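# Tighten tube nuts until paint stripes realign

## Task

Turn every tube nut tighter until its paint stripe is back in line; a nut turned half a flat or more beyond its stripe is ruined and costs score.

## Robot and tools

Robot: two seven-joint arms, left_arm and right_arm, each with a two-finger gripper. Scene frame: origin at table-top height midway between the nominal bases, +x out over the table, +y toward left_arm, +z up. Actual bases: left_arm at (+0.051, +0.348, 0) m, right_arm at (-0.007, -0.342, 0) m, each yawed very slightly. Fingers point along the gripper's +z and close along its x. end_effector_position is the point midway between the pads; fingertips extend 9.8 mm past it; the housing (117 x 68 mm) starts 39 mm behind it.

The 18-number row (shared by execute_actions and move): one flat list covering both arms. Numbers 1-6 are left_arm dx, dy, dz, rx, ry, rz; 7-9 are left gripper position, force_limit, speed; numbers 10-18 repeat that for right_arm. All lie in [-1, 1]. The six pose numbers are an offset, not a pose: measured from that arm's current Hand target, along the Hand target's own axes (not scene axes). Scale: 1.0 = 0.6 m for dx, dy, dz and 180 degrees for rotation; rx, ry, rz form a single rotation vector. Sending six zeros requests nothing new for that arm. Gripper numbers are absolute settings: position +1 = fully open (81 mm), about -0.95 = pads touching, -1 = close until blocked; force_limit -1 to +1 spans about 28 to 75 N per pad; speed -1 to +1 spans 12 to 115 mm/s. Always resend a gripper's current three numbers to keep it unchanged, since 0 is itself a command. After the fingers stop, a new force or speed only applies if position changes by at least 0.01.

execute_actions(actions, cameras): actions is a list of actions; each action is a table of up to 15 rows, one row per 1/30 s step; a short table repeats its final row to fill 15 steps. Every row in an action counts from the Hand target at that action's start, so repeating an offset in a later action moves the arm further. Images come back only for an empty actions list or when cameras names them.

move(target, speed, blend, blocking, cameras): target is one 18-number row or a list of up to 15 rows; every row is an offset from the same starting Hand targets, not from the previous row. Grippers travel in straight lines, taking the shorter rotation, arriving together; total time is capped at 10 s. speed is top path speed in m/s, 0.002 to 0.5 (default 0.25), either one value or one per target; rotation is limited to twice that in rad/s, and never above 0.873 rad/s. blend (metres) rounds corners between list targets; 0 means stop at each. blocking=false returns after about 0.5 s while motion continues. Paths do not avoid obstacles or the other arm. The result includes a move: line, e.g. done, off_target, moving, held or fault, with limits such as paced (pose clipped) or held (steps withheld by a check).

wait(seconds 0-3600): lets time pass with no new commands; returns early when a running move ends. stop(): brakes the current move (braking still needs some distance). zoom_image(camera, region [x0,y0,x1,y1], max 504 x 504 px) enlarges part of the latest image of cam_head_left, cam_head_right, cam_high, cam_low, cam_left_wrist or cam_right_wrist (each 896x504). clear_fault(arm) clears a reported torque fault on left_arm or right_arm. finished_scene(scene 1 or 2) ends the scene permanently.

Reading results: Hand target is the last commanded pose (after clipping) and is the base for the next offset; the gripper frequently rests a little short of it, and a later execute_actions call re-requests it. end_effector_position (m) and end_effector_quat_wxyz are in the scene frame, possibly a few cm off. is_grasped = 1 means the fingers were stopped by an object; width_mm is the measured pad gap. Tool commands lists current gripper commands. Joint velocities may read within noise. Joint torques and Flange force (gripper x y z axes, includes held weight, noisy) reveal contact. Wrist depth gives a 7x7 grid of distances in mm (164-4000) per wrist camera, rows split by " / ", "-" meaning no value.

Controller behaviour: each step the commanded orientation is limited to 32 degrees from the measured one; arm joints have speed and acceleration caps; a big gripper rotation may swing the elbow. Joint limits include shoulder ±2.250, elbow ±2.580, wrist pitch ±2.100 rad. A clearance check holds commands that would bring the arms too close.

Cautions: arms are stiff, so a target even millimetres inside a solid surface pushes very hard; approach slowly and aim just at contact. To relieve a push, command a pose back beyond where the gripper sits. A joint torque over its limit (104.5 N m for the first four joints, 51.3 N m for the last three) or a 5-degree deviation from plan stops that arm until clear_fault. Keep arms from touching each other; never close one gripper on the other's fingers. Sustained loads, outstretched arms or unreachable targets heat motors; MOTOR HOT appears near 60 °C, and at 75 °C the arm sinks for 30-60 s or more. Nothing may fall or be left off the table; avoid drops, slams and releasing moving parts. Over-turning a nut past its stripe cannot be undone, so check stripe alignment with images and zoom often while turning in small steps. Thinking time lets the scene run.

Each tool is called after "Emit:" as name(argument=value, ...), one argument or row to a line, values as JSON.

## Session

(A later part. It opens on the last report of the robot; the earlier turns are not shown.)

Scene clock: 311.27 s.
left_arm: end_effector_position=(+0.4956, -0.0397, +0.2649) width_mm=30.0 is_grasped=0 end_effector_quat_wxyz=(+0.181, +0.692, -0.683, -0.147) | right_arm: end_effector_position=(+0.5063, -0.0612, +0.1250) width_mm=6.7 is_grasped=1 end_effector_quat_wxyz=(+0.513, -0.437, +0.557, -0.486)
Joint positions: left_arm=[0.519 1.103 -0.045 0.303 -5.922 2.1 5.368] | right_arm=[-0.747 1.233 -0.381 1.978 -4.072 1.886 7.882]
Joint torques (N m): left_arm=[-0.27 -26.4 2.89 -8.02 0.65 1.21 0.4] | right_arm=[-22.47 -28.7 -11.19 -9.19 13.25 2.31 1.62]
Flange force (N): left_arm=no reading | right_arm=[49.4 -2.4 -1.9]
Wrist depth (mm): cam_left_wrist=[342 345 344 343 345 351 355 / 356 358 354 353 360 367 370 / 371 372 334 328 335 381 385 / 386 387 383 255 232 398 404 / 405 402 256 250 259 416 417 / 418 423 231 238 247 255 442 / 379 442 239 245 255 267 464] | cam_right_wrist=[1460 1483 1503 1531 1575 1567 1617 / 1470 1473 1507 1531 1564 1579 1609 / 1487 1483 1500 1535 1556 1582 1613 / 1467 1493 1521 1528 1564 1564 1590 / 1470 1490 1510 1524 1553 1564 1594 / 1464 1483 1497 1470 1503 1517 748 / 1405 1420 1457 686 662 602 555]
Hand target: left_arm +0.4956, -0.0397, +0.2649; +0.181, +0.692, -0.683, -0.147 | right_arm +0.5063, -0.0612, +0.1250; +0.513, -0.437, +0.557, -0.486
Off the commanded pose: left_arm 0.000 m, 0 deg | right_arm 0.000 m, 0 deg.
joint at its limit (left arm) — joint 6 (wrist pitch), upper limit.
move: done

Emit:
move(
  target=[
    [0,0,0,0,0,0,-0.23,0,0.5,-0.02725,0.00117,0,0,0,-0.0556,-0.98,1,-0.7],
  ],
  speed=0.04,
  cameras=["cam_left_wrist"],
)

Emit:
zoom_image(
  camera="cam_left_wrist",
  region=[390, 60, 470, 140],
)

Scene clock: 313.97 s.
left_arm: end_effector_position=(+0.4956, -0.0397, +0.2649) width_mm=30.0 is_grasped=0 end_effector_quat_wxyz=(+0.181, +0.692, -0.683, -0.147) | right_arm: end_effector_position=(+0.5079, -0.0450, +0.1267) width_mm=6.8 is_grasped=1 end_effector_quat_wxyz=(+0.469, -0.484, +0.517, -0.529)
Joint positions: left_arm=[0.519 1.103 -0.045 0.303 -5.922 2.1 5.368] | right_arm=[-0.794 1.221 -0.35 1.936 -4.104 1.839 8.07]
Joint torques (N m): left_arm=[-0.26 -26.39 2.91 -8.09 0.59 1.2 0.41] | right_arm=[-28.68 -25.86 -14.93 -11.87 17.33 -1.21 1.77]
Flange force (N): left_arm=no reading | right_arm=[64.7 -3.1 -5.4]
Wrist depth (mm): cam_left_wrist=[342 345 344 345 346 350 356 / 357 358 355 352 360 367 369 / 371 372 335 236 340 381 385 / 387 387 337 237 393 398 404 / 404 404 250 250 266 416 419 / 416 415 235 237 240 435 440 / 378 435 246 244 247 457 462] | cam_right_wrist=[1477 1467 1510 1528 1560 1560 1598 / 1467 1473 1493 1514 1542 1567 1602 / 1457 1490 1517 1528 1538 1571 1586 / 1454 1487 1507 1528 1549 1590 1598 / 1464 1470 1503 1531 1564 1571 1605 / 1429 1435 1454 1480 1500 1567 1605 / 642 657 684 697 715 733 757]
Hand target: left_arm +0.4956, -0.0397, +0.2649; +0.181, +0.692, -0.683, -0.147 | right_arm +0.5079, -0.0450, +0.1267; +0.469, -0.484, +0.517, -0.529
Off the commanded pose: left_arm 0.000 m, 0 deg | right_arm 0.000 m, 0 deg.
joint at its limit (left arm) — joint 6 (wrist pitch), upper limit.
move: done

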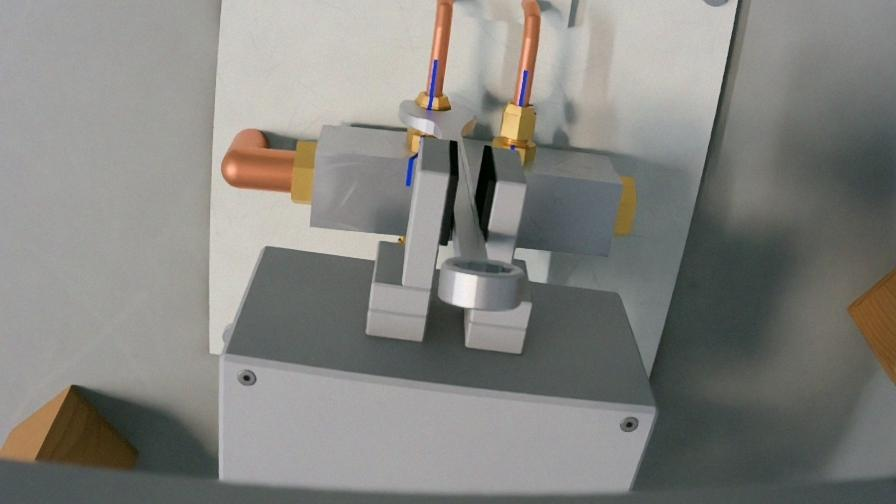

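Scaled by 6.300 from the camera's image (finer frame: 1280x720).

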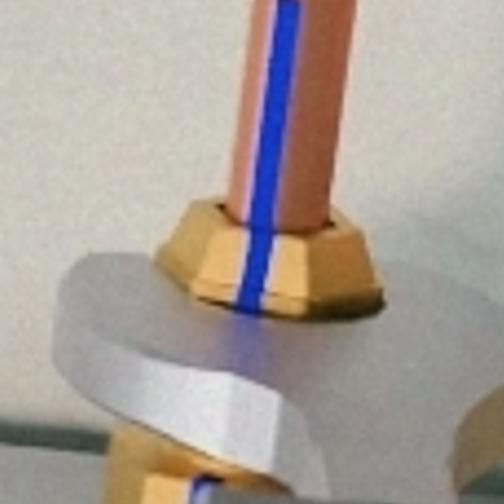

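Emit:
move(
  target=[
    [0,0,0,0,0,0,-0.23,0,0.5,-0.02453,0.00082,0,0,0,-0.05,-0.98,1,-0.7],
  ],
  speed=0.04,
  cameras=["cam_left_wrist"],
)

Emit:
zoom_image(
  camera="cam_left_wrist",
  region=[390, 60, 470, 140],
)

Scene clock: 317.13 s.
left_arm: end_effector_position=(+0.4956, -0.0397, +0.2649) width_mm=30.0 is_grasped=0 end_effector_quat_wxyz=(+0.181, +0.692, -0.683, -0.147) | right_arm: end_effector_position=(+0.5092, -0.0303, +0.1258) width_mm=7.0 is_grasped=1 end_effector_quat_wxyz=(-0.426, +0.523, -0.477, +0.564)
Joint positions: left_arm=[0.519 1.103 -0.045 0.303 -5.922 2.1 5.368] | right_arm=[-0.834 1.219 -0.323 1.894 -4.131 1.8 8.24]
Joint torques (N m): left_arm=[-0.26 -26.43 2.88 -8.06 0.62 1.17 0.41] | right_arm=[-32.58 -21.55 -17.94 -12.94 19.6 -4.87 1.75]
Flange force (N): left_arm=no reading | right_arm=[75.3 -1.9 -6.7]
Wrist depth (mm): cam_left_wrist=[342 345 344 345 345 351 356 / 356 358 354 333 360 367 371 / 372 372 335 235 337 381 387 / 387 383 270 235 392 398 404 / 404 243 250 248 274 416 419 / 417 243 237 234 240 434 442 / 378 256 248 241 236 455 464] | cam_right_wrist=[1445 1477 1487 1497 1542 1567 1598 / 1445 1470 1500 1514 1556 1571 1590 / 1467 1483 1497 1517 1553 1556 1594 / 1460 1473 1487 1531 1549 1564 1602 / 1411 1460 1503 1538 1549 1575 1609 / 675 1423 1467 1490 1556 1586 1594 / 510 564 646 700 1490 1535 1564]
Hand target: left_arm +0.4956, -0.0397, +0.2649; +0.181, +0.692, -0.683, -0.147 | right_arm +0.5092, -0.0303, +0.1258; -0.426, +0.523, -0.477, +0.564
Off the commanded pose: left_arm 0.000 m, 0 deg | right_arm 0.000 m, 0 deg.
joint at its limit (left arm) — joint 6 (wrist pitch), upper limit.
move: done

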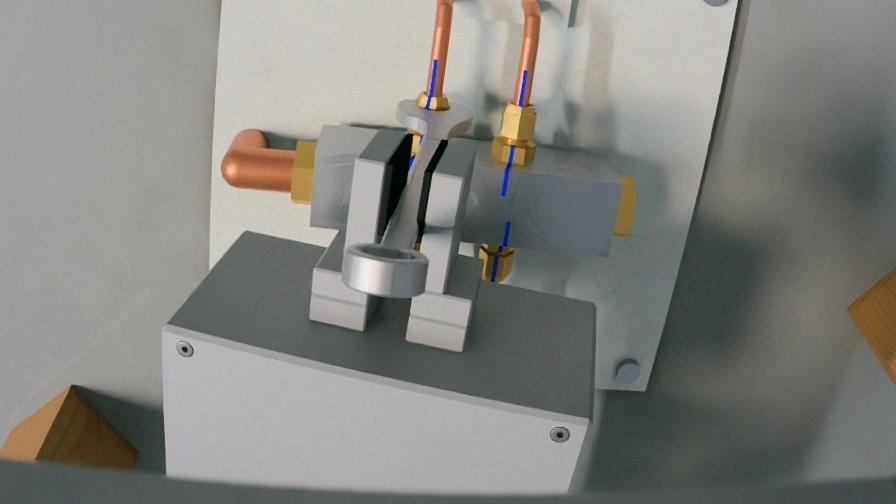

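Scaled by 6.300 from the camera's image (finer frame: 1280x720).

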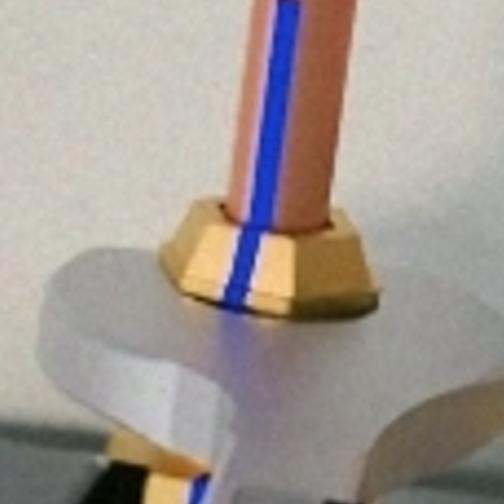

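Emit:
move(
  target=[
    [0,0,0,0,0,0,-0.23,0,0.5,0.0150,-0.0010,0,0,0,0.0306,-0.98,1,-0.7],
  ],
  speed=0.04,
)

Scene clock: 318.97 s.
left_arm: end_effector_position=(+0.4956, -0.0397, +0.2649) width_mm=30.0 is_grasped=0 end_effector_quat_wxyz=(+0.181, +0.692, -0.683, -0.147) | right_arm: end_effector_position=(+0.5084, -0.0391, +0.1281) width_mm=6.6 is_grasped=1 end_effector_quat_wxyz=(-0.452, +0.499, -0.502, +0.543)
Joint positions: left_arm=[0.519 1.103 -0.045 0.303 -5.922 2.1 5.368] | right_arm=[-0.81 1.216 -0.34 1.921 -4.116 1.822 8.137]
Joint torques (N m): left_arm=[-0.23 -26.46 2.86 -8 0.67 1.16 0.45] | right_arm=[-0.89 -22.08 -1.12 -1.8 0.37 3.53 0.01]
Flange force (N): left_arm=no reading | right_arm=[0.7 1.7 3.6]
Wrist depth (mm): cam_left_wrist=[343 346 342 345 346 351 356 / 356 358 354 352 359 367 369 / 370 372 336 240 338 382 387 / 386 386 287 233 391 398 404 / 406 263 249 249 276 414 419 / 418 236 235 235 242 435 442 / 378 248 245 242 239 456 464] | cam_right_wrist=[1457 1483 1487 1517 1538 1567 1590 / 1470 1483 1507 1521 1535 1571 1602 / 1451 1480 1517 1542 1553 1586 1605 / 1451 1480 1503 1521 1546 1567 1598 / 1473 1473 1521 1528 1546 1571 1602 / 1429 1426 1470 1483 1531 1571 1594 / 582 623 675 703 1503 1514 1546]
Hand target: left_arm +0.4956, -0.0397, +0.2649; +0.181, +0.692, -0.683, -0.147 | right_arm +0.5084, -0.0390, +0.1281; -0.452, +0.499, -0.502, +0.543
Off the commanded pose: left_arm 0.000 m, 0 deg | right_arm 0.000 m, 0 deg.
joint at its limit (left arm) — joint 6 (wrist pitch), upper limit.
move: done

Emit:
move(
  target=[
    [0,0,0,0,0,0,-0.23,0,0.5,0.0108,-0.0403,0,0,0,0,-0.98,1,-0.7],
  ],
  speed=0.07,
  cameras=["cam_left_wrist"],
)

Emit:
zoom_image(
  camera="cam_left_wrist",
  region=[395, 80, 475, 170],
)

Scene clock: 319.90 s.
left_arm: end_effector_position=(+0.4956, -0.0397, +0.2649) width_mm=30.0 is_grasped=0 end_effector_quat_wxyz=(+0.181, +0.692, -0.683, -0.147) | right_arm: end_effector_position=(+0.5081, -0.0434, +0.1527) width_mm=6.6 is_grasped=1 end_effector_quat_wxyz=(-0.452, +0.499, -0.502, +0.543)
Joint positions: left_arm=[0.519 1.103 -0.045 0.303 -5.922 2.1 5.368] | right_arm=[-0.8 1.153 -0.349 1.962 -4.125 1.811 8.156]
Joint torques (N m): left_arm=[-0.27 -26.39 2.84 -7.98 0.61 1.15 0.41] | right_arm=[-0.61 -21.59 -0.97 -1.83 0.25 3.5 0.04]
Flange force (N): left_arm=no reading | right_arm=[0.1 1.4 3.6]
Wrist depth (mm): cam_left_wrist=[343 346 344 344 346 351 355 / 357 359 354 355 360 368 371 / 372 371 335 295 339 382 385 / 388 387 387 211 392 396 404 / 403 400 249 187 400 416 419 / 418 222 224 225 240 434 441 / 378 218 213 213 213 456 462] | cam_right_wrist=[1467 1470 1510 1503 1531 1564 1605 / 1448 1497 1500 1514 1531 1594 1598 / 1464 1473 1503 1524 1546 1556 1598 / 1460 1490 1500 1521 1538 1579 1582 / 1470 1483 1514 1531 1546 1575 1613 / 1417 1451 1487 1517 1549 1594 1605 / 679 699 1500 1514 1549 1579 1542]
Hand target: left_arm +0.4956, -0.0397, +0.2649; +0.181, +0.692, -0.683, -0.147 | right_arm +0.5081, -0.0434, +0.1527; -0.452, +0.499, -0.502, +0.543
Off the commanded pose: left_arm 0.000 m, 0 deg | right_arm 0.000 m, 0 deg.
joint at its limit (left arm) — joint 6 (wrist pitch), upper limit.
move: done

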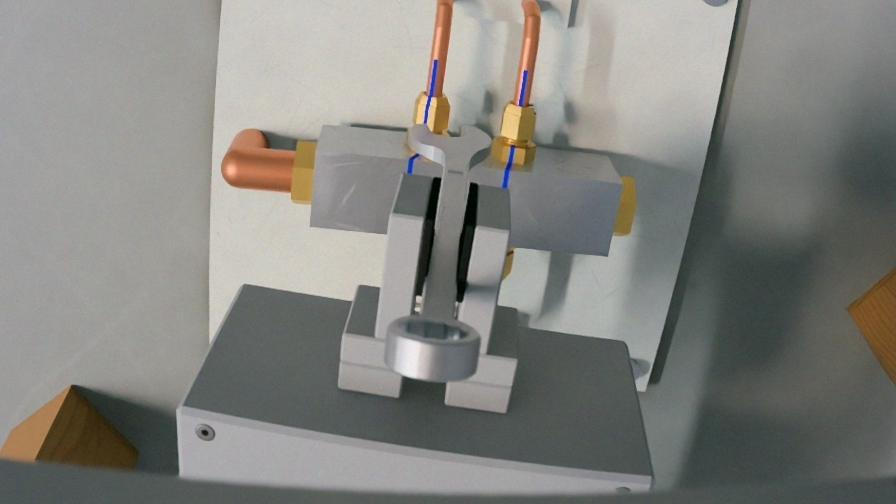

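Scaled by 5.600 from the camera's image (finer frame: 1280x720).

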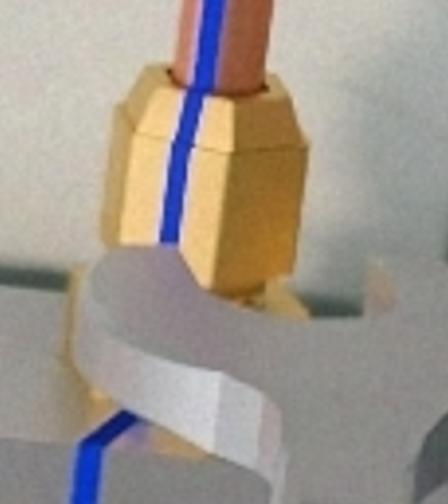

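Emit:
move(
  target=[
    [0,0,0,0,0,0,-0.23,0,0.5,0.0347,-0.0137,0,0,0,0.05,-0.98,1,-0.7],
    [0,0,0,0,0,0,-0.23,0,0.5,0.1705,0.0233,0.002,0,0,0.2417,-0.98,1,-0.7],
    [0,0,0,0,0,0,-0.23,0,0.5,0.165,0.0857,0.002,0,0,0.2417,-0.98,1,-0.7],
  ],
  speed=[0.1,0.12,0.06],
  blend=[0.005,0.005,0],
  cameras=["cam_left_wrist","cam_high"],
)

Emit:
zoom_image(
  camera="cam_left_wrist",
  region=[470, 60, 590, 180],
)

Emit:
zoom_image(
  camera="cam_left_wrist",
  region=[395, 80, 475, 170],
)

Scene clock: 326.50 s.
left_arm: end_effector_position=(+0.4956, -0.0397, +0.2649) width_mm=30.0 is_grasped=0 end_effector_quat_wxyz=(+0.181, +0.692, -0.683, -0.147) | right_arm: end_effector_position=(+0.4996, -0.1461, +0.1102) width_mm=6.6 is_grasped=1 end_effector_quat_wxyz=(+0.621, -0.277, +0.651, -0.336)
Joint positions: left_arm=[0.519 1.103 -0.045 0.303 -5.922 2.1 5.368] | right_arm=[-0.55 1.32 -0.427 2.164 -3.92 2.078 7.267]
Joint torques (N m): left_arm=[-0.22 -26.44 2.85 -8 0.6 1.23 0.45] | right_arm=[-0.59 -19.83 -1.83 0.77 -0.26 3.58 0.08]
Flange force (N): left_arm=no reading | right_arm=[2.3 0.7 4.3]
Wrist depth (mm): cam_left_wrist=[343 346 344 343 345 351 356 / 356 357 355 355 359 367 370 / 372 372 335 334 336 307 383 / 388 388 387 357 390 277 265 / 403 403 401 398 276 271 292 / 418 422 426 426 267 249 284 / 378 441 445 445 276 247 453] | cam_right_wrist=[1524 1517 1560 1567 1590 1613 1621 / 1500 1521 1535 1549 1579 1605 1571 / 1500 1524 1535 1546 1567 1579 705 / 1483 1490 1521 1549 1556 1521 532 / 1473 1500 1510 1535 1553 584 440 / 1477 1483 1503 1514 724 473 367 / 1467 1490 1510 721 539 390 312]
Hand target: left_arm +0.4956, -0.0397, +0.2649; +0.181, +0.692, -0.683, -0.147 | right_arm +0.4996, -0.1461, +0.1102; +0.621, -0.278, +0.651, -0.336
Off the commanded pose: left_arm 0.000 m, 0 deg | right_arm 0.000 m, 0 deg.
joint at its limit (left arm) — joint 6 (wrist pitch), upper limit.
move: done
Images, in order (width x height): cam_high 896x504, cam_left_wrist 896x504.

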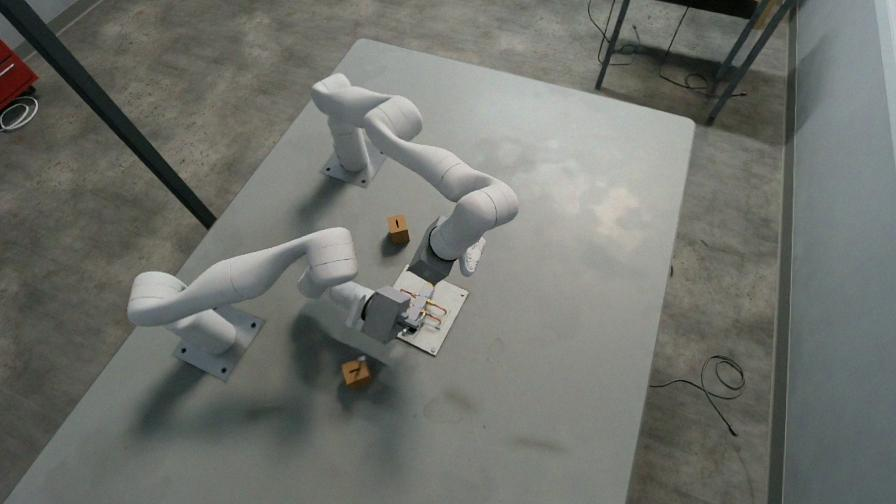

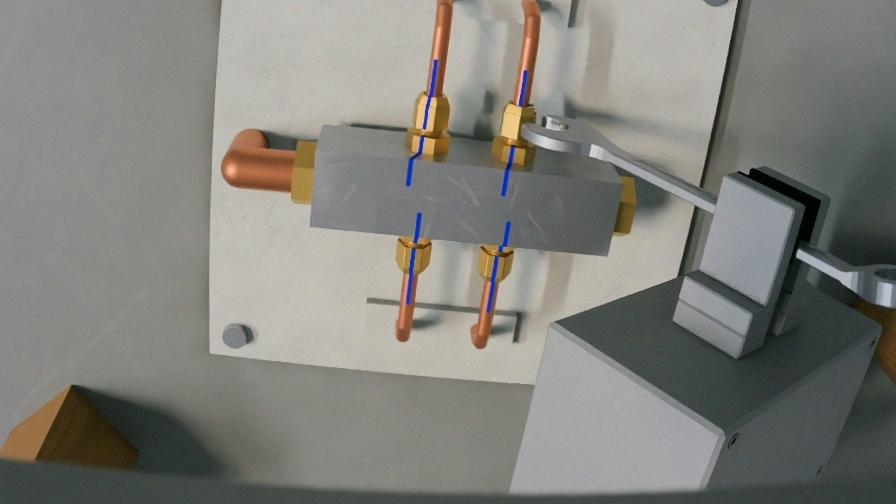

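Scaled by 4.200 from the camera's image (finer frame: 1280x720).

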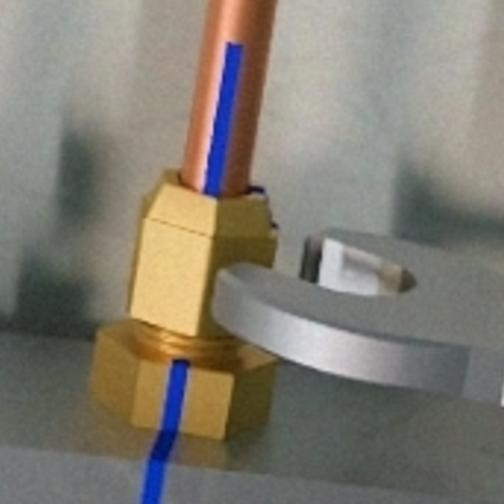

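Scaled by 5.600 from the camera's image (finer frame: 1280x720).

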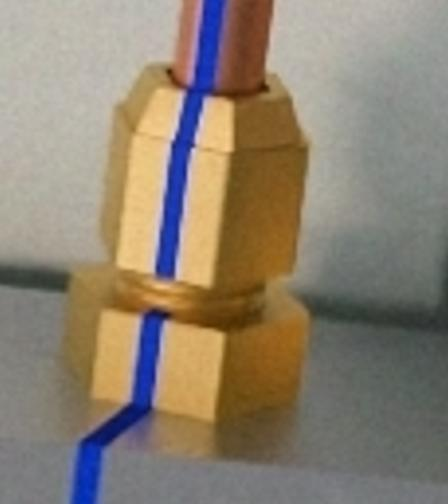

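Emit:
move(
  target=[
    [0,0,0,0,0,0,-0.23,0,0.5,-0.00086,0.00322,0,0,0,0,-0.98,1,-0.7],
  ],
  speed=0.03,
)

Emit:
move(
  target=[
    [0,0,0,0,0,0,-0.23,0,0.5,-0.00043,0.00161,0,0,0,0,-0.98,1,-0.7],
  ],
  speed=0.02,
  cameras=["cam_left_wrist"],
)

Emit:
zoom_image(
  camera="cam_left_wrist",
  region=[470, 60, 590, 180],
)

Scene clock: 327.63 s.
left_arm: end_effector_position=(+0.4956, -0.0397, +0.2649) width_mm=30.0 is_grasped=0 end_effector_quat_wxyz=(+0.181, +0.692, -0.683, -0.147) | right_arm: end_effector_position=(+0.4997, -0.1446, +0.1090) width_mm=6.6 is_grasped=1 end_effector_quat_wxyz=(+0.621, -0.278, +0.651, -0.336)
Joint positions: left_arm=[0.519 1.103 -0.045 0.303 -5.922 2.1 5.368] | right_arm=[-0.553 1.322 -0.427 2.158 -3.921 2.076 7.269]
Joint torques (N m): left_arm=[-0.15 -26.47 2.87 -8.01 0.65 1.19 0.39] | right_arm=[-0.58 -19.85 -1.82 0.78 -0.26 3.58 0.09]
Flange force (N): left_arm=no reading | right_arm=[2.2 0.7 4.3]
Wrist depth (mm): cam_left_wrist=[342 344 344 344 345 351 354 / 356 358 354 356 358 367 370 / 370 373 334 335 336 306 381 / 387 387 386 357 392 273 271 / 404 405 398 397 274 272 291 / 417 422 425 424 267 248 294 / 379 442 445 444 275 246 463] | cam_right_wrist=[1497 1521 1546 1560 1571 1613 1617 / 1510 1521 1531 1567 1567 1590 1575 / 1507 1521 1538 1546 1567 1582 699 / 1490 1524 1521 1546 1556 1500 529 / 1490 1490 1507 1521 1542 579 437 / 1477 1500 1503 1521 718 473 364 / 1451 1477 1507 716 536 387 311]
Hand target: left_arm +0.4956, -0.0397, +0.2649; +0.181, +0.692, -0.683, -0.147 | right_arm +0.4997, -0.1446, +0.1090; +0.621, -0.278, +0.651, -0.336
Off the commanded pose: left_arm 0.000 m, 0 deg | right_arm 0.000 m, 0 deg.
joint at its limit (left arm) — joint 6 (wrist pitch), upper limit.
move: done

Scene clock: 328.13 s.
left_arm: end_effector_position=(+0.4956, -0.0397, +0.2649) width_mm=30.0 is_grasped=0 end_effector_quat_wxyz=(+0.181, +0.692, -0.683, -0.147) | right_arm: end_effector_position=(+0.4998, -0.1438, +0.1084) width_mm=6.6 is_grasped=1 end_effector_quat_wxyz=(+0.621, -0.278, +0.651, -0.336)
Joint positions: left_arm=[0.519 1.103 -0.045 0.303 -5.922 2.1 5.368] | right_arm=[-0.554 1.323 -0.427 2.155 -3.921 2.076 7.27]
Joint torques (N m): left_arm=[-0.2 -26.48 2.83 -8 0.69 1.15 0.41] | right_arm=[-0.59 -19.87 -1.83 0.75 -0.22 3.57 0.1]
Flange force (N): left_arm=no reading | right_arm=[2.3 0.7 4.1]
Wrist depth (mm): cam_left_wrist=[342 346 344 344 345 350 357 / 356 357 355 355 358 367 370 / 372 371 335 333 336 307 383 / 388 388 387 357 391 272 274 / 404 404 400 399 274 270 291 / 417 423 424 427 266 249 298 / 379 441 444 443 274 249 462] | cam_right_wrist=[1510 1517 1546 1567 1567 1590 1617 / 1503 1521 1531 1553 1582 1590 1575 / 1503 1493 1521 1549 1571 1582 696 / 1493 1497 1521 1542 1553 1510 527 / 1477 1480 1507 1531 1535 578 437 / 1473 1490 1507 1528 714 470 362 / 1464 1487 1497 710 535 386 310]
Hand target: left_arm +0.4956, -0.0397, +0.2649; +0.181, +0.692, -0.683, -0.147 | right_arm +0.4998, -0.1438, +0.1084; +0.621, -0.278, +0.651, -0.336
Off the commanded pose: left_arm 0.000 m, 0 deg | right_arm 0.000 m, 0 deg.
joint at its limit (left arm) — joint 6 (wrist pitch), upper limit.
move: done

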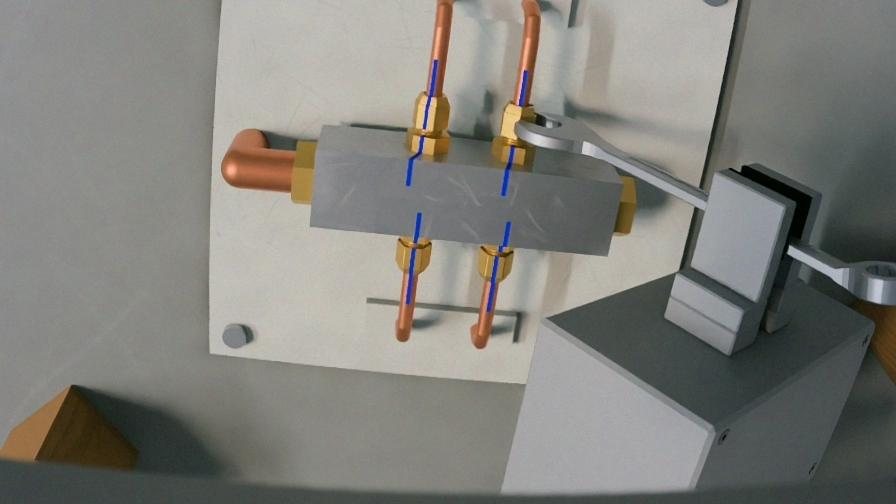

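Scaled by 4.200 from the camera's image (finer frame: 1280x720).

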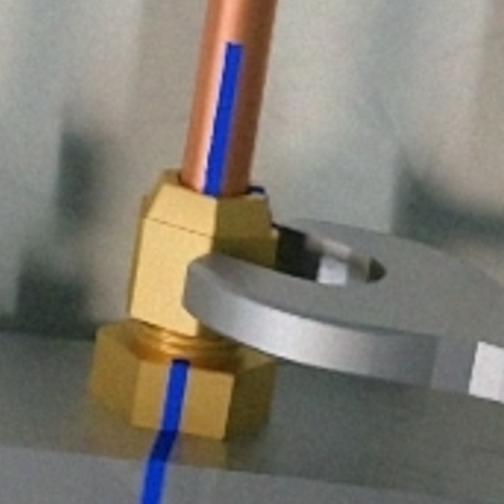

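Emit:
move(
  target=[
    [0,0,0,0,0,0,-0.23,0,0.5,-0.00086,0.00322,0,0,0,0,-0.98,1,-0.7],
  ],
  speed=0.02,
)

Emit:
move(
  target=[
    [0,0,0,0,0,0,-0.23,0,0.5,-0.00086,0.00322,0,0,0,0,-0.98,1,-0.7],
  ],
  speed=0.02,
  cameras=["cam_left_wrist"],
)

Emit:
zoom_image(
  camera="cam_left_wrist",
  region=[470, 60, 590, 180],
)

Scene clock: 329.00 s.
left_arm: end_effector_position=(+0.4956, -0.0397, +0.2649) width_mm=30.0 is_grasped=0 end_effector_quat_wxyz=(+0.181, +0.692, -0.683, -0.147) | right_arm: end_effector_position=(+0.4999, -0.1422, +0.1072) width_mm=6.6 is_grasped=1 end_effector_quat_wxyz=(+0.621, -0.278, +0.651, -0.336)
Joint positions: left_arm=[0.519 1.103 -0.045 0.303 -5.922 2.1 5.368] | right_arm=[-0.557 1.326 -0.428 2.15 -3.922 2.074 7.272]
Joint torques (N m): left_arm=[-0.23 -26.47 2.86 -8.05 0.64 1.18 0.4] | right_arm=[-0.97 -20.57 -2.12 0.44 0.05 3.81 -0.04]
Flange force (N): left_arm=no reading | right_arm=[3.5 0.9 4.2]
Wrist depth (mm): cam_left_wrist=[342 346 344 343 346 351 355 / 356 357 355 356 356 367 371 / 371 372 335 335 336 295 384 / 387 388 385 358 392 274 280 / 403 404 399 398 274 273 294 / 417 422 423 427 268 249 308 / 378 442 443 443 274 249 461] | cam_right_wrist=[1507 1528 1531 1564 1582 1602 1621 / 1503 1507 1531 1560 1567 1586 1571 / 1497 1507 1528 1560 1571 1579 693 / 1480 1507 1524 1549 1564 1528 523 / 1497 1503 1514 1528 1535 574 434 / 1473 1514 1524 1521 711 466 360 / 1473 1477 1493 705 531 383 307]
Hand target: left_arm +0.4956, -0.0397, +0.2649; +0.181, +0.692, -0.683, -0.147 | right_arm +0.4999, -0.1421, +0.1072; +0.621, -0.278, +0.651, -0.336
Off the commanded pose: left_arm 0.000 m, 0 deg | right_arm 0.000 m, 0 deg.
joint at its limit (left arm) — joint 6 (wrist pitch), upper limit.
move: done

Scene clock: 329.50 s.
left_arm: end_effector_position=(+0.4956, -0.0397, +0.2649) width_mm=30.0 is_grasped=0 end_effector_quat_wxyz=(+0.181, +0.692, -0.683, -0.147) | right_arm: end_effector_position=(+0.5001, -0.1405, +0.1060) width_mm=6.6 is_grasped=1 end_effector_quat_wxyz=(+0.621, -0.278, +0.651, -0.336)
Joint positions: left_arm=[0.519 1.103 -0.045 0.303 -5.922 2.1 5.368] | right_arm=[-0.559 1.329 -0.429 2.144 -3.923 2.073 7.274]
Joint torques (N m): left_arm=[-0.27 -26.48 2.83 -7.98 0.65 1.21 0.4] | right_arm=[-1.56 -19.62 -2.53 0.56 0.32 3.24 0.05]
Flange force (N): left_arm=no reading | right_arm=[3.2 -1.4 4.2]
Wrist depth (mm): cam_left_wrist=[342 345 345 345 345 351 356 / 355 357 354 357 356 367 370 / 371 372 335 335 337 294 383 / 387 388 387 357 389 274 289 / 404 403 400 397 276 271 297 / 418 422 425 424 268 251 316 / 378 441 445 442 273 250 464] | cam_right_wrist=[1510 1521 1553 1567 1582 1602 1617 / 1500 1538 1531 1560 1571 1582 1567 / 1500 1503 1528 1560 1556 1590 689 / 1497 1510 1517 1531 1560 1514 518 / 1470 1510 1514 1542 1507 567 431 / 1477 1477 1524 1521 702 464 357 / 1470 1483 1497 699 527 380 305]
Hand target: left_arm +0.4956, -0.0397, +0.2649; +0.181, +0.692, -0.683, -0.147 | right_arm +0.5001, -0.1405, +0.1060; +0.621, -0.278, +0.651, -0.336
Off the commanded pose: left_arm 0.000 m, 0 deg | right_arm 0.000 m, 0 deg.
joint at its limit (left arm) — joint 6 (wrist pitch), upper limit.
move: done

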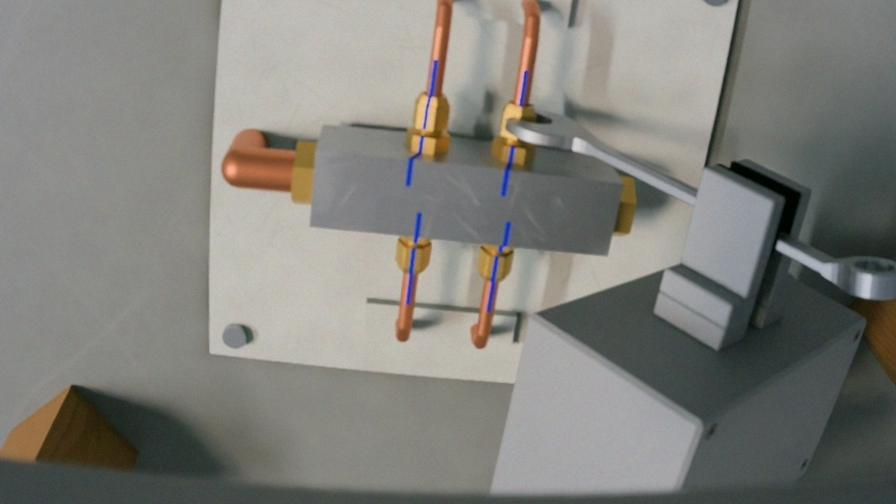

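Scaled by 4.200 from the camera's image (finer frame: 1280x720).

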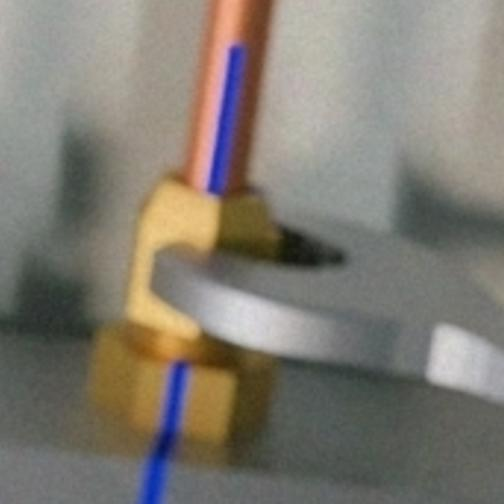

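Emit:
move(
  target=[
    [0,0,0,0,0,0,-0.23,0,0.5,0.0004,0.0001,0,0,0,0,-0.98,1,-0.7],
    [0,0,0,0,0,0,-0.23,0,0.5,-0.0008,0.0046,0,0,0,0,-0.98,1,-0.7],
  ],
  speed=0.02,
  cameras=["cam_left_wrist"],
)

Emit:
zoom_image(
  camera="cam_left_wrist",
  region=[470, 60, 590, 180],
)

Scene clock: 330.47 s.
left_arm: end_effector_position=(+0.4956, -0.0397, +0.2649) width_mm=30.0 is_grasped=0 end_effector_quat_wxyz=(+0.181, +0.692, -0.683, -0.147) | right_arm: end_effector_position=(+0.5003, -0.1385, +0.1041) width_mm=6.6 is_grasped=1 end_effector_quat_wxyz=(+0.621, -0.277, +0.651, -0.336)
Joint positions: left_arm=[0.519 1.103 -0.045 0.303 -5.922 2.1 5.368] | right_arm=[-0.562 1.333 -0.429 2.137 -3.923 2.072 7.276]
Joint torques (N m): left_arm=[-0.22 -26.44 2.85 -8.05 0.66 1.13 0.42] | right_arm=[-0.9 -19.45 -2.08 0.74 -0.1 3.25 0.14]
Flange force (N): left_arm=no reading | right_arm=[2.1 -0.6 4.1]
Wrist depth (mm): cam_left_wrist=[342 346 345 345 347 351 355 / 356 357 354 356 358 367 370 / 371 372 334 335 337 279 383 / 388 387 388 358 346 274 272 / 404 403 399 398 276 274 304 / 418 422 424 423 267 253 366 / 377 441 444 443 272 251 461] | cam_right_wrist=[1510 1538 1542 1575 1590 1617 1637 / 1507 1517 1535 1564 1564 1602 1575 / 1500 1521 1521 1538 1567 1598 676 / 1477 1497 1517 1542 1556 1503 513 / 1483 1493 1528 1531 1510 560 425 / 1487 1473 1510 1514 697 458 353 / 1470 1477 1531 692 521 377 302]
Hand target: left_arm +0.4956, -0.0397, +0.2649; +0.181, +0.692, -0.683, -0.147 | right_arm +0.5003, -0.1385, +0.1041; +0.621, -0.277, +0.651, -0.336
Off the commanded pose: left_arm 0.000 m, 0 deg | right_arm 0.000 m, 0 deg.
joint at its limit (left arm) — joint 6 (wrist pitch), upper limit.
move: done

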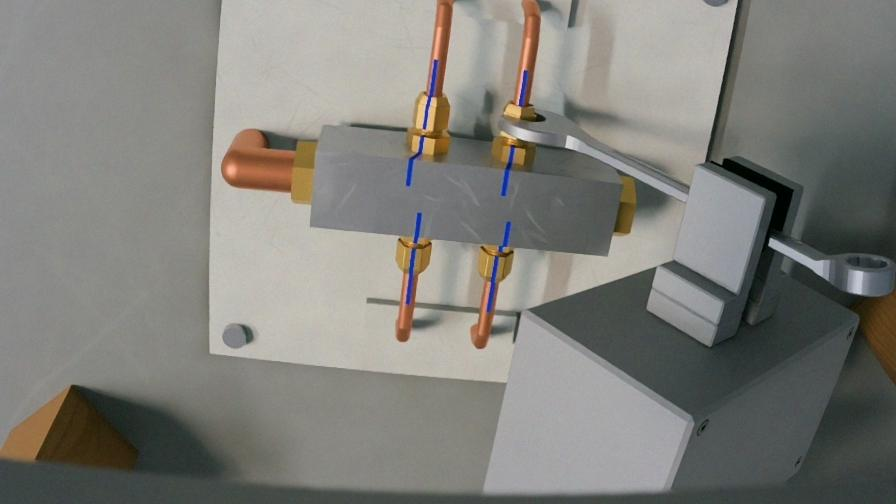

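Scaled by 4.200 from the camera's image (finer frame: 1280x720).

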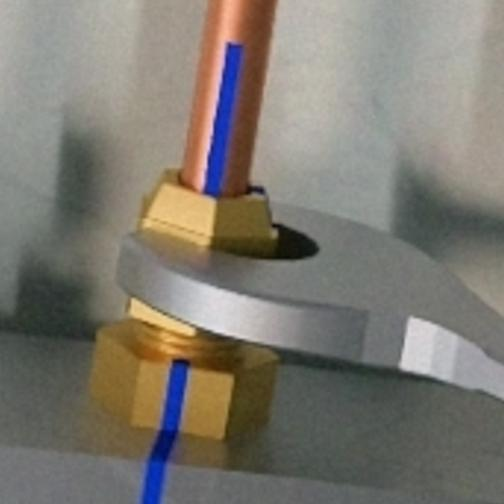

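Emit:
move(
  target=[
    [0,0,0,0,0,0,-0.23,0,0.5,-0.0006,0.0024,-0.0008,0,0,0,-0.98,1,-0.7],
  ],
  speed=0.02,
)

Emit:
move(
  target=[
    [0,0,0,0,0,0,-0.23,0,0.5,-0.02725,0.00117,0,0,0,-0.0556,-0.98,1,-0.7],
    [0,0,0,0,0,0,-0.23,0,0.5,-0.05389,0.00703,0,0,0,-0.1111,-0.98,1,-0.7],
  ],
  speed=0.05,
  blend=[0.002,0],
)

Scene clock: 331.60 s.
left_arm: end_effector_position=(+0.4956, -0.0397, +0.2649) width_mm=30.0 is_grasped=0 end_effector_quat_wxyz=(+0.181, +0.692, -0.683, -0.147) | right_arm: end_effector_position=(+0.4999, -0.1373, +0.1032) width_mm=6.6 is_grasped=1 end_effector_quat_wxyz=(+0.621, -0.277, +0.651, -0.336)
Joint positions: left_arm=[0.519 1.103 -0.045 0.303 -5.922 2.1 5.368] | right_arm=[-0.565 1.335 -0.43 2.133 -3.925 2.072 7.277]
Joint torques (N m): left_arm=[-0.22 -26.46 2.89 -7.96 0.62 1.23 0.45] | right_arm=[-0.8 -19.41 -2.01 0.81 -0.18 3.27 0.15]
Flange force (N): left_arm=no reading | right_arm=[1.8 -0.4 4.3]
Wrist depth (mm): cam_left_wrist=[342 344 343 345 345 351 356 / 356 357 354 356 358 368 370 / 371 372 334 335 336 280 383 / 387 388 386 357 346 274 277 / 404 404 399 398 277 275 301 / 418 422 424 424 267 256 435 / 380 443 442 439 272 257 464] | cam_right_wrist=[1521 1542 1553 1571 1579 1590 1629 / 1507 1521 1538 1546 1575 1590 1575 / 1507 1521 1521 1528 1571 1586 675 / 1497 1507 1524 1549 1560 1503 509 / 1490 1500 1503 1546 1503 560 423 / 1480 1487 1500 1514 691 456 352 / 1470 1487 1500 687 518 373 299]
Hand target: left_arm +0.4956, -0.0397, +0.2649; +0.181, +0.692, -0.683, -0.147 | right_arm +0.4999, -0.1372, +0.1032; +0.621, -0.277, +0.651, -0.336
Off the commanded pose: left_arm 0.000 m, 0 deg | right_arm 0.000 m, 0 deg.
joint at its limit (left arm) — joint 6 (wrist pitch), upper limit.
move: done

Scene clock: 335.37 s.
left_arm: end_effector_position=(+0.4956, -0.0397, +0.2649) width_mm=30.0 is_grasped=0 end_effector_quat_wxyz=(+0.181, +0.692, -0.683, -0.147) | right_arm: end_effector_position=(+0.5025, -0.1094, +0.1200) width_mm=6.6 is_grasped=1 end_effector_quat_wxyz=(+0.553, -0.386, +0.593, -0.439)
Joint positions: left_arm=[0.519 1.103 -0.045 0.303 -5.922 2.1 5.368] | right_arm=[-0.667 1.258 -0.378 2.095 -4.017 1.963 7.621]
Joint torques (N m): left_arm=[-0.19 -26.42 2.89 -8.01 0.61 1.18 0.4] | right_arm=[-2.86 -20.29 -2.08 -0.44 0.92 3.36 0.6]
Flange force (N): left_arm=no reading | right_arm=[5.6 -1.1 3.6]
Wrist depth (mm): cam_left_wrist=[342 346 344 344 346 351 355 / 356 358 354 356 359 367 370 / 370 372 335 335 335 372 385 / 387 387 385 358 340 248 401 / 404 404 400 278 264 266 398 / 417 422 424 266 242 257 274 / 378 444 445 257 245 266 461] | cam_right_wrist=[1487 1510 1528 1538 1571 1605 1602 / 1473 1507 1507 1549 1560 1586 1613 / 1480 1497 1528 1531 1553 1590 1609 / 1473 1497 1510 1542 1560 1582 1594 / 1473 1480 1514 1528 1546 1535 1542 / 1464 1480 1517 1487 1503 652 568 / 1470 1480 1438 696 613 500 445]
Hand target: left_arm +0.4956, -0.0397, +0.2649; +0.181, +0.692, -0.683, -0.147 | right_arm +0.5025, -0.1094, +0.1201; +0.553, -0.386, +0.593, -0.439
Off the commanded pose: left_arm 0.000 m, 0 deg | right_arm 0.000 m, 0 deg.
joint at its limit (left arm) — joint 6 (wrist pitch), upper limit.
move: done

Emit:
move(
  target=[
    [0,0,0,0,0,0,-0.23,0,0.5,-0.02725,0.0009,0,0,0,-0.0556,-0.98,1,-0.7],
    [0,0,0,0,0,0,-0.23,0,0.5,-0.05389,0.0065,0,0,0,-0.1111,-0.98,1,-0.7],
    [0,0,0,0,0,0,-0.23,0,0.5,-0.0791,0.017,0,0,0,-0.1667,-0.98,1,-0.7],
  ],
  speed=0.05,
  blend=[0.002,0.002,0],
  cameras=["cam_left_wrist"],
)

Emit:
zoom_image(
  camera="cam_left_wrist",
  region=[470, 60, 590, 180],
)

Scene clock: 341.23 s.
left_arm: end_effector_position=(+0.4956, -0.0397, +0.2649) width_mm=30.0 is_grasped=0 end_effector_quat_wxyz=(+0.181, +0.692, -0.683, -0.147) | right_arm: end_effector_position=(+0.5070, -0.0614, +0.1254) width_mm=6.6 is_grasped=1 end_effector_quat_wxyz=(-0.421, +0.527, -0.473, +0.567)
Joint positions: left_arm=[0.519 1.103 -0.045 0.303 -5.922 2.1 5.368] | right_arm=[-0.814 1.213 -0.289 1.98 -4.12 1.815 8.175]
Joint torques (N m): left_arm=[-0.15 -26.46 2.82 -8.06 0.59 1.15 0.41] | right_arm=[-9.19 -18.64 -5.13 -3.53 5.19 0.66 1.29]
Flange force (N): left_arm=no reading | right_arm=[21.8 -3.1 -0.4]
Wrist depth (mm): cam_left_wrist=[343 346 345 344 346 350 356 / 356 357 356 354 360 367 369 / 372 372 334 332 306 381 385 / 387 387 378 241 250 398 404 / 404 405 253 253 261 412 417 / 416 422 244 240 240 431 441 / 378 442 257 248 241 240 463] | cam_right_wrist=[1445 1467 1497 1521 1546 1542 1586 / 1457 1487 1497 1531 1546 1567 1579 / 1477 1480 1510 1524 1542 1564 1598 / 1467 1473 1510 1524 1549 1556 1602 / 1432 1464 1514 1528 1553 1582 1586 / 664 1451 1470 1497 1549 1560 1609 / 499 553 641 696 1503 1531 1598]
Hand target: left_arm +0.4956, -0.0397, +0.2649; +0.181, +0.692, -0.683, -0.147 | right_arm +0.5070, -0.0614, +0.1254; -0.421, +0.527, -0.473, +0.567
Off the commanded pose: left_arm 0.000 m, 0 deg | right_arm 0.000 m, 0 deg.
joint at its limit (left arm) — joint 6 (wrist pitch), upper limit.
move: done

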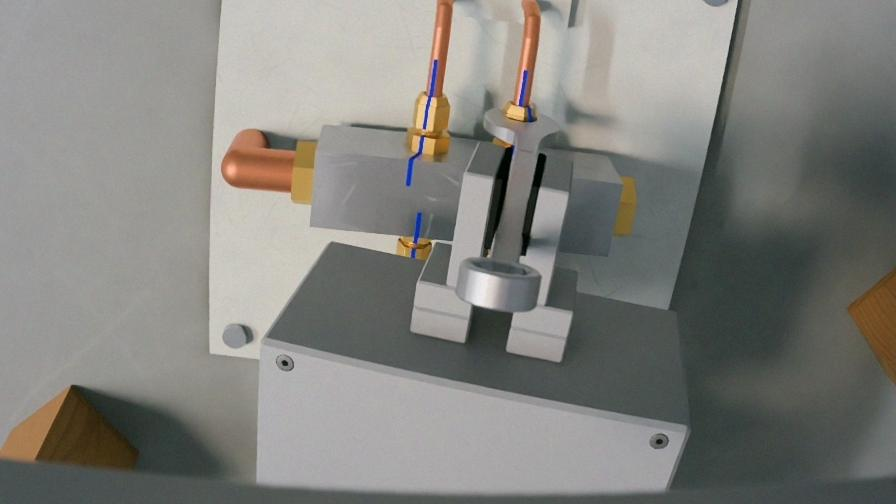

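Scaled by 4.200 from the camera's image (finer frame: 1280x720).

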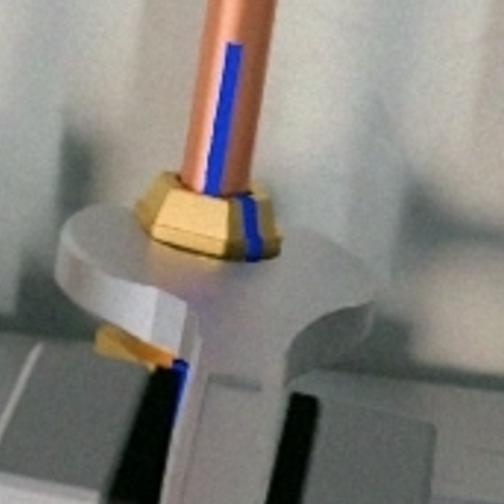

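Emit:
move(
  target=[
    [0,0,0,0,0,0,-0.23,0,0.5,-0.02725,0.0006,0,0,0,-0.0556,-0.98,1,-0.7],
    [0,0,0,0,0,0,-0.23,0,0.5,-0.05389,0.0064,0,0,0,-0.1111,-0.98,1,-0.7],
  ],
  speed=0.05,
  blend=[0.002,0],
)

Emit:
move(
  target=[
    [0,0,0,0,0,0,-0.23,0,0.5,-0.0125,0.0001,0,0,0,-0.025,-0.98,1,-0.7],
  ],
  speed=0.05,
)

Scene clock: 345.37 s.
left_arm: end_effector_position=(+0.4956, -0.0397, +0.2649) width_mm=30.0 is_grasped=0 end_effector_quat_wxyz=(+0.181, +0.692, -0.683, -0.147) | right_arm: end_effector_position=(+0.5099, -0.0306, +0.1152) width_mm=6.7 is_grasped=1 end_effector_quat_wxyz=(-0.316, +0.601, -0.374, +0.632)
Joint positions: left_arm=[0.519 1.103 -0.045 0.303 -5.922 2.1 5.368] | right_arm=[-0.9 1.23 -0.228 1.882 -4.174 1.735 8.545]
Joint torques (N m): left_arm=[-0.26 -26.42 2.9 -8.01 0.61 1.21 0.42] | right_arm=[-12.67 -14.33 -7.97 -4.77 7.6 -3 1.56]
Flange force (N): left_arm=no reading | right_arm=[35.3 -0.6 -3.2]
Wrist depth (mm): cam_left_wrist=[342 346 344 343 346 352 355 / 357 358 354 353 358 368 370 / 371 372 331 245 338 381 385 / 389 384 262 254 392 399 404 / 404 266 254 254 274 416 418 / 417 279 252 235 249 434 440 / 378 294 262 237 447 455 463] | cam_right_wrist=[1435 1467 1480 1510 1521 1531 1564 / 1441 1470 1497 1521 1524 1549 1549 / 1423 1487 1503 1524 1538 1567 1571 / 660 1445 1493 1531 1538 1556 1575 / 501 672 1507 1538 1553 1586 1586 / 409 520 1460 1510 1553 1575 1590 / 345 422 562 1490 1510 1598 1605]
Hand target: left_arm +0.4956, -0.0397, +0.2649; +0.181, +0.692, -0.683, -0.147 | right_arm +0.5099, -0.0306, +0.1152; -0.316, +0.601, -0.374, +0.632
Off the commanded pose: left_arm 0.000 m, 0 deg | right_arm 0.000 m, 0 deg.
joint at its limit (left arm) — joint 6 (wrist pitch), upper limit.
move: done

Scene clock: 346.43 s.
left_arm: end_effector_position=(+0.4956, -0.0397, +0.2649) width_mm=30.0 is_grasped=0 end_effector_quat_wxyz=(+0.181, +0.692, -0.683, -0.147) | right_arm: end_effector_position=(+0.5105, -0.0243, +0.1112) width_mm=6.7 is_grasped=1 end_effector_quat_wxyz=(-0.291, +0.615, -0.350, +0.644)
Joint positions: left_arm=[0.519 1.103 -0.045 0.303 -5.922 2.1 5.368] | right_arm=[-0.917 1.239 -0.214 1.859 -4.185 1.719 8.627]
Joint torques (N m): left_arm=[-0.19 -26.45 2.85 -8.01 0.64 1.19 0.41] | right_arm=[-12.47 -11.34 -8.68 -4.44 7.67 -4.76 1.58]
Flange force (N): left_arm=no reading | right_arm=[39.6 -2.4 -4.9]
Wrist depth (mm): cam_left_wrist=[342 346 343 343 346 351 355 / 356 358 354 336 358 368 370 / 372 372 248 258 339 383 387 / 388 277 264 265 390 399 404 / 404 269 255 259 275 415 417 / 419 284 250 235 276 434 441 / 378 299 260 236 447 455 463] | cam_right_wrist=[1454 1457 1473 1493 1514 1528 1531 / 1464 1480 1493 1503 1517 1549 1556 / 1417 1477 1500 1514 1528 1553 1567 / 545 1448 1507 1517 1535 1546 1567 / 453 605 1517 1542 1560 1564 1575 / 377 476 691 1503 1549 1586 1602 / 321 406 550 1483 1556 1579 1617]
Hand target: left_arm +0.4956, -0.0397, +0.2649; +0.181, +0.692, -0.683, -0.147 | right_arm +0.5105, -0.0243, +0.1112; -0.291, +0.615, -0.350, +0.644
Off the commanded pose: left_arm 0.000 m, 0 deg | right_arm 0.000 m, 0 deg.
joint at its limit (left arm) — joint 6 (wrist pitch), upper limit.
move: done

Emit:
move(
  target=[
    [0,0,0,0,0,0,-0.23,0,0.5,0.0122,-0.0010,0,0,0,0.0250,-0.98,1,-0.7],
  ],
  speed=0.04,
)

Scene clock: 347.87 s.
left_arm: end_effector_position=(+0.4956, -0.0397, +0.2649) width_mm=30.0 is_grasped=0 end_effector_quat_wxyz=(+0.181, +0.692, -0.683, -0.147) | right_arm: end_effector_position=(+0.5100, -0.0298, +0.1160) width_mm=6.6 is_grasped=1 end_effector_quat_wxyz=(-0.316, +0.601, -0.374, +0.632)
Joint positions: left_arm=[0.519 1.103 -0.045 0.303 -5.922 2.1 5.368] | right_arm=[-0.901 1.228 -0.227 1.881 -4.175 1.733 8.548]
Joint torques (N m): left_arm=[-0.21 -26.45 2.83 -8.06 0.61 1.16 0.38] | right_arm=[1.02 -22.5 1.5 -1.05 -0.91 4.22 0.36]
Flange force (N): left_arm=no reading | right_arm=[-4.4 1.2 3.5]
Wrist depth (mm): cam_left_wrist=[341 346 343 343 345 350 356 / 356 357 354 338 359 367 371 / 371 372 252 247 338 383 384 / 387 383 232 256 390 399 404 / 405 262 255 255 275 415 418 / 418 275 252 235 267 434 441 / 380 290 261 236 446 455 465] | cam_right_wrist=[1457 1454 1480 1503 1517 1553 1553 / 1451 1477 1500 1517 1546 1546 1571 / 1423 1470 1493 1521 1524 1564 1590 / 640 1445 1517 1528 1553 1560 1579 / 496 661 1507 1521 1542 1582 1579 / 406 512 1464 1507 1538 1590 1598 / 342 416 543 713 1514 1579 1602]
Hand target: left_arm +0.4956, -0.0397, +0.2649; +0.181, +0.692, -0.683, -0.147 | right_arm +0.5100, -0.0298, +0.1160; -0.316, +0.601, -0.374, +0.632
Off the commanded pose: left_arm 0.000 m, 0 deg | right_arm 0.000 m, 0 deg.
joint at its limit (left arm) — joint 6 (wrist pitch), upper limit.
move: done

Emit:
move(
  target=[
    [0,0,0,0,0,0,-0.23,0,0.5,-0.0004,0,0,0,0,0,-0.98,1,-0.7],
    [0,0,0,0,0,0,-0.23,0,0.5,0.0092,-0.0360,0,0,0,0,-0.98,1,-0.7],
  ],
  speed=0.06,
  cameras=["cam_left_wrist"],
)

Emit:
zoom_image(
  camera="cam_left_wrist",
  region=[480, 85, 560, 175],
)

Scene clock: 348.97 s.
left_arm: end_effector_position=(+0.4956, -0.0397, +0.2649) width_mm=30.0 is_grasped=0 end_effector_quat_wxyz=(+0.181, +0.692, -0.683, -0.147) | right_arm: end_effector_position=(+0.5106, -0.0233, +0.1373) width_mm=6.6 is_grasped=1 end_effector_quat_wxyz=(-0.316, +0.601, -0.374, +0.632)
Joint positions: left_arm=[0.519 1.103 -0.045 0.303 -5.922 2.1 5.368] | right_arm=[-0.904 1.177 -0.236 1.889 -4.186 1.716 8.587]
Joint torques (N m): left_arm=[-0.23 -26.46 2.85 -8.05 0.64 1.19 0.43] | right_arm=[-0.57 -22.09 0.08 -2.13 0.15 3.53 0.04]
Flange force (N): left_arm=no reading | right_arm=[-0.5 1.1 3.4]
Wrist depth (mm): cam_left_wrist=[343 346 344 343 345 350 355 / 357 358 355 354 358 367 370 / 371 373 232 298 338 383 386 / 386 381 221 339 393 398 404 / 402 245 241 246 405 416 417 / 416 245 226 232 249 434 441 / 378 255 226 211 442 456 464] | cam_right_wrist=[1457 1473 1487 1497 1517 1542 1546 / 1464 1473 1500 1517 1528 1553 1556 / 1417 1480 1510 1521 1531 1560 1575 / 1429 1448 1514 1510 1546 1560 1575 / 566 1441 1507 1538 1538 1579 1582 / 454 579 1517 1538 1556 1567 1598 / 390 472 641 1497 1556 1582 1590]
Hand target: left_arm +0.4956, -0.0397, +0.2649; +0.181, +0.692, -0.683, -0.147 | right_arm +0.5106, -0.0233, +0.1373; -0.316, +0.601, -0.374, +0.632
Off the commanded pose: left_arm 0.000 m, 0 deg | right_arm 0.000 m, 0 deg.
joint at its limit (left arm) — joint 6 (wrist pitch), upper limit.
move: done

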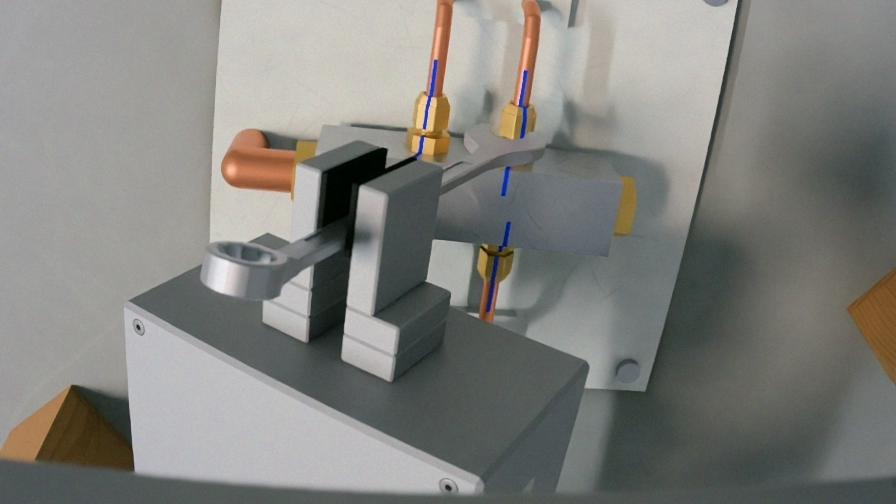

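Scaled by 5.600 from the camera's image (finer frame: 1280x720).

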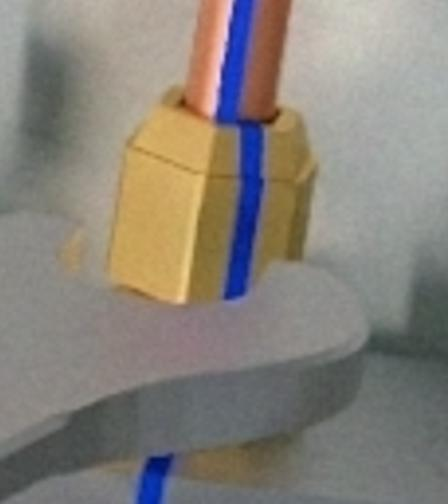

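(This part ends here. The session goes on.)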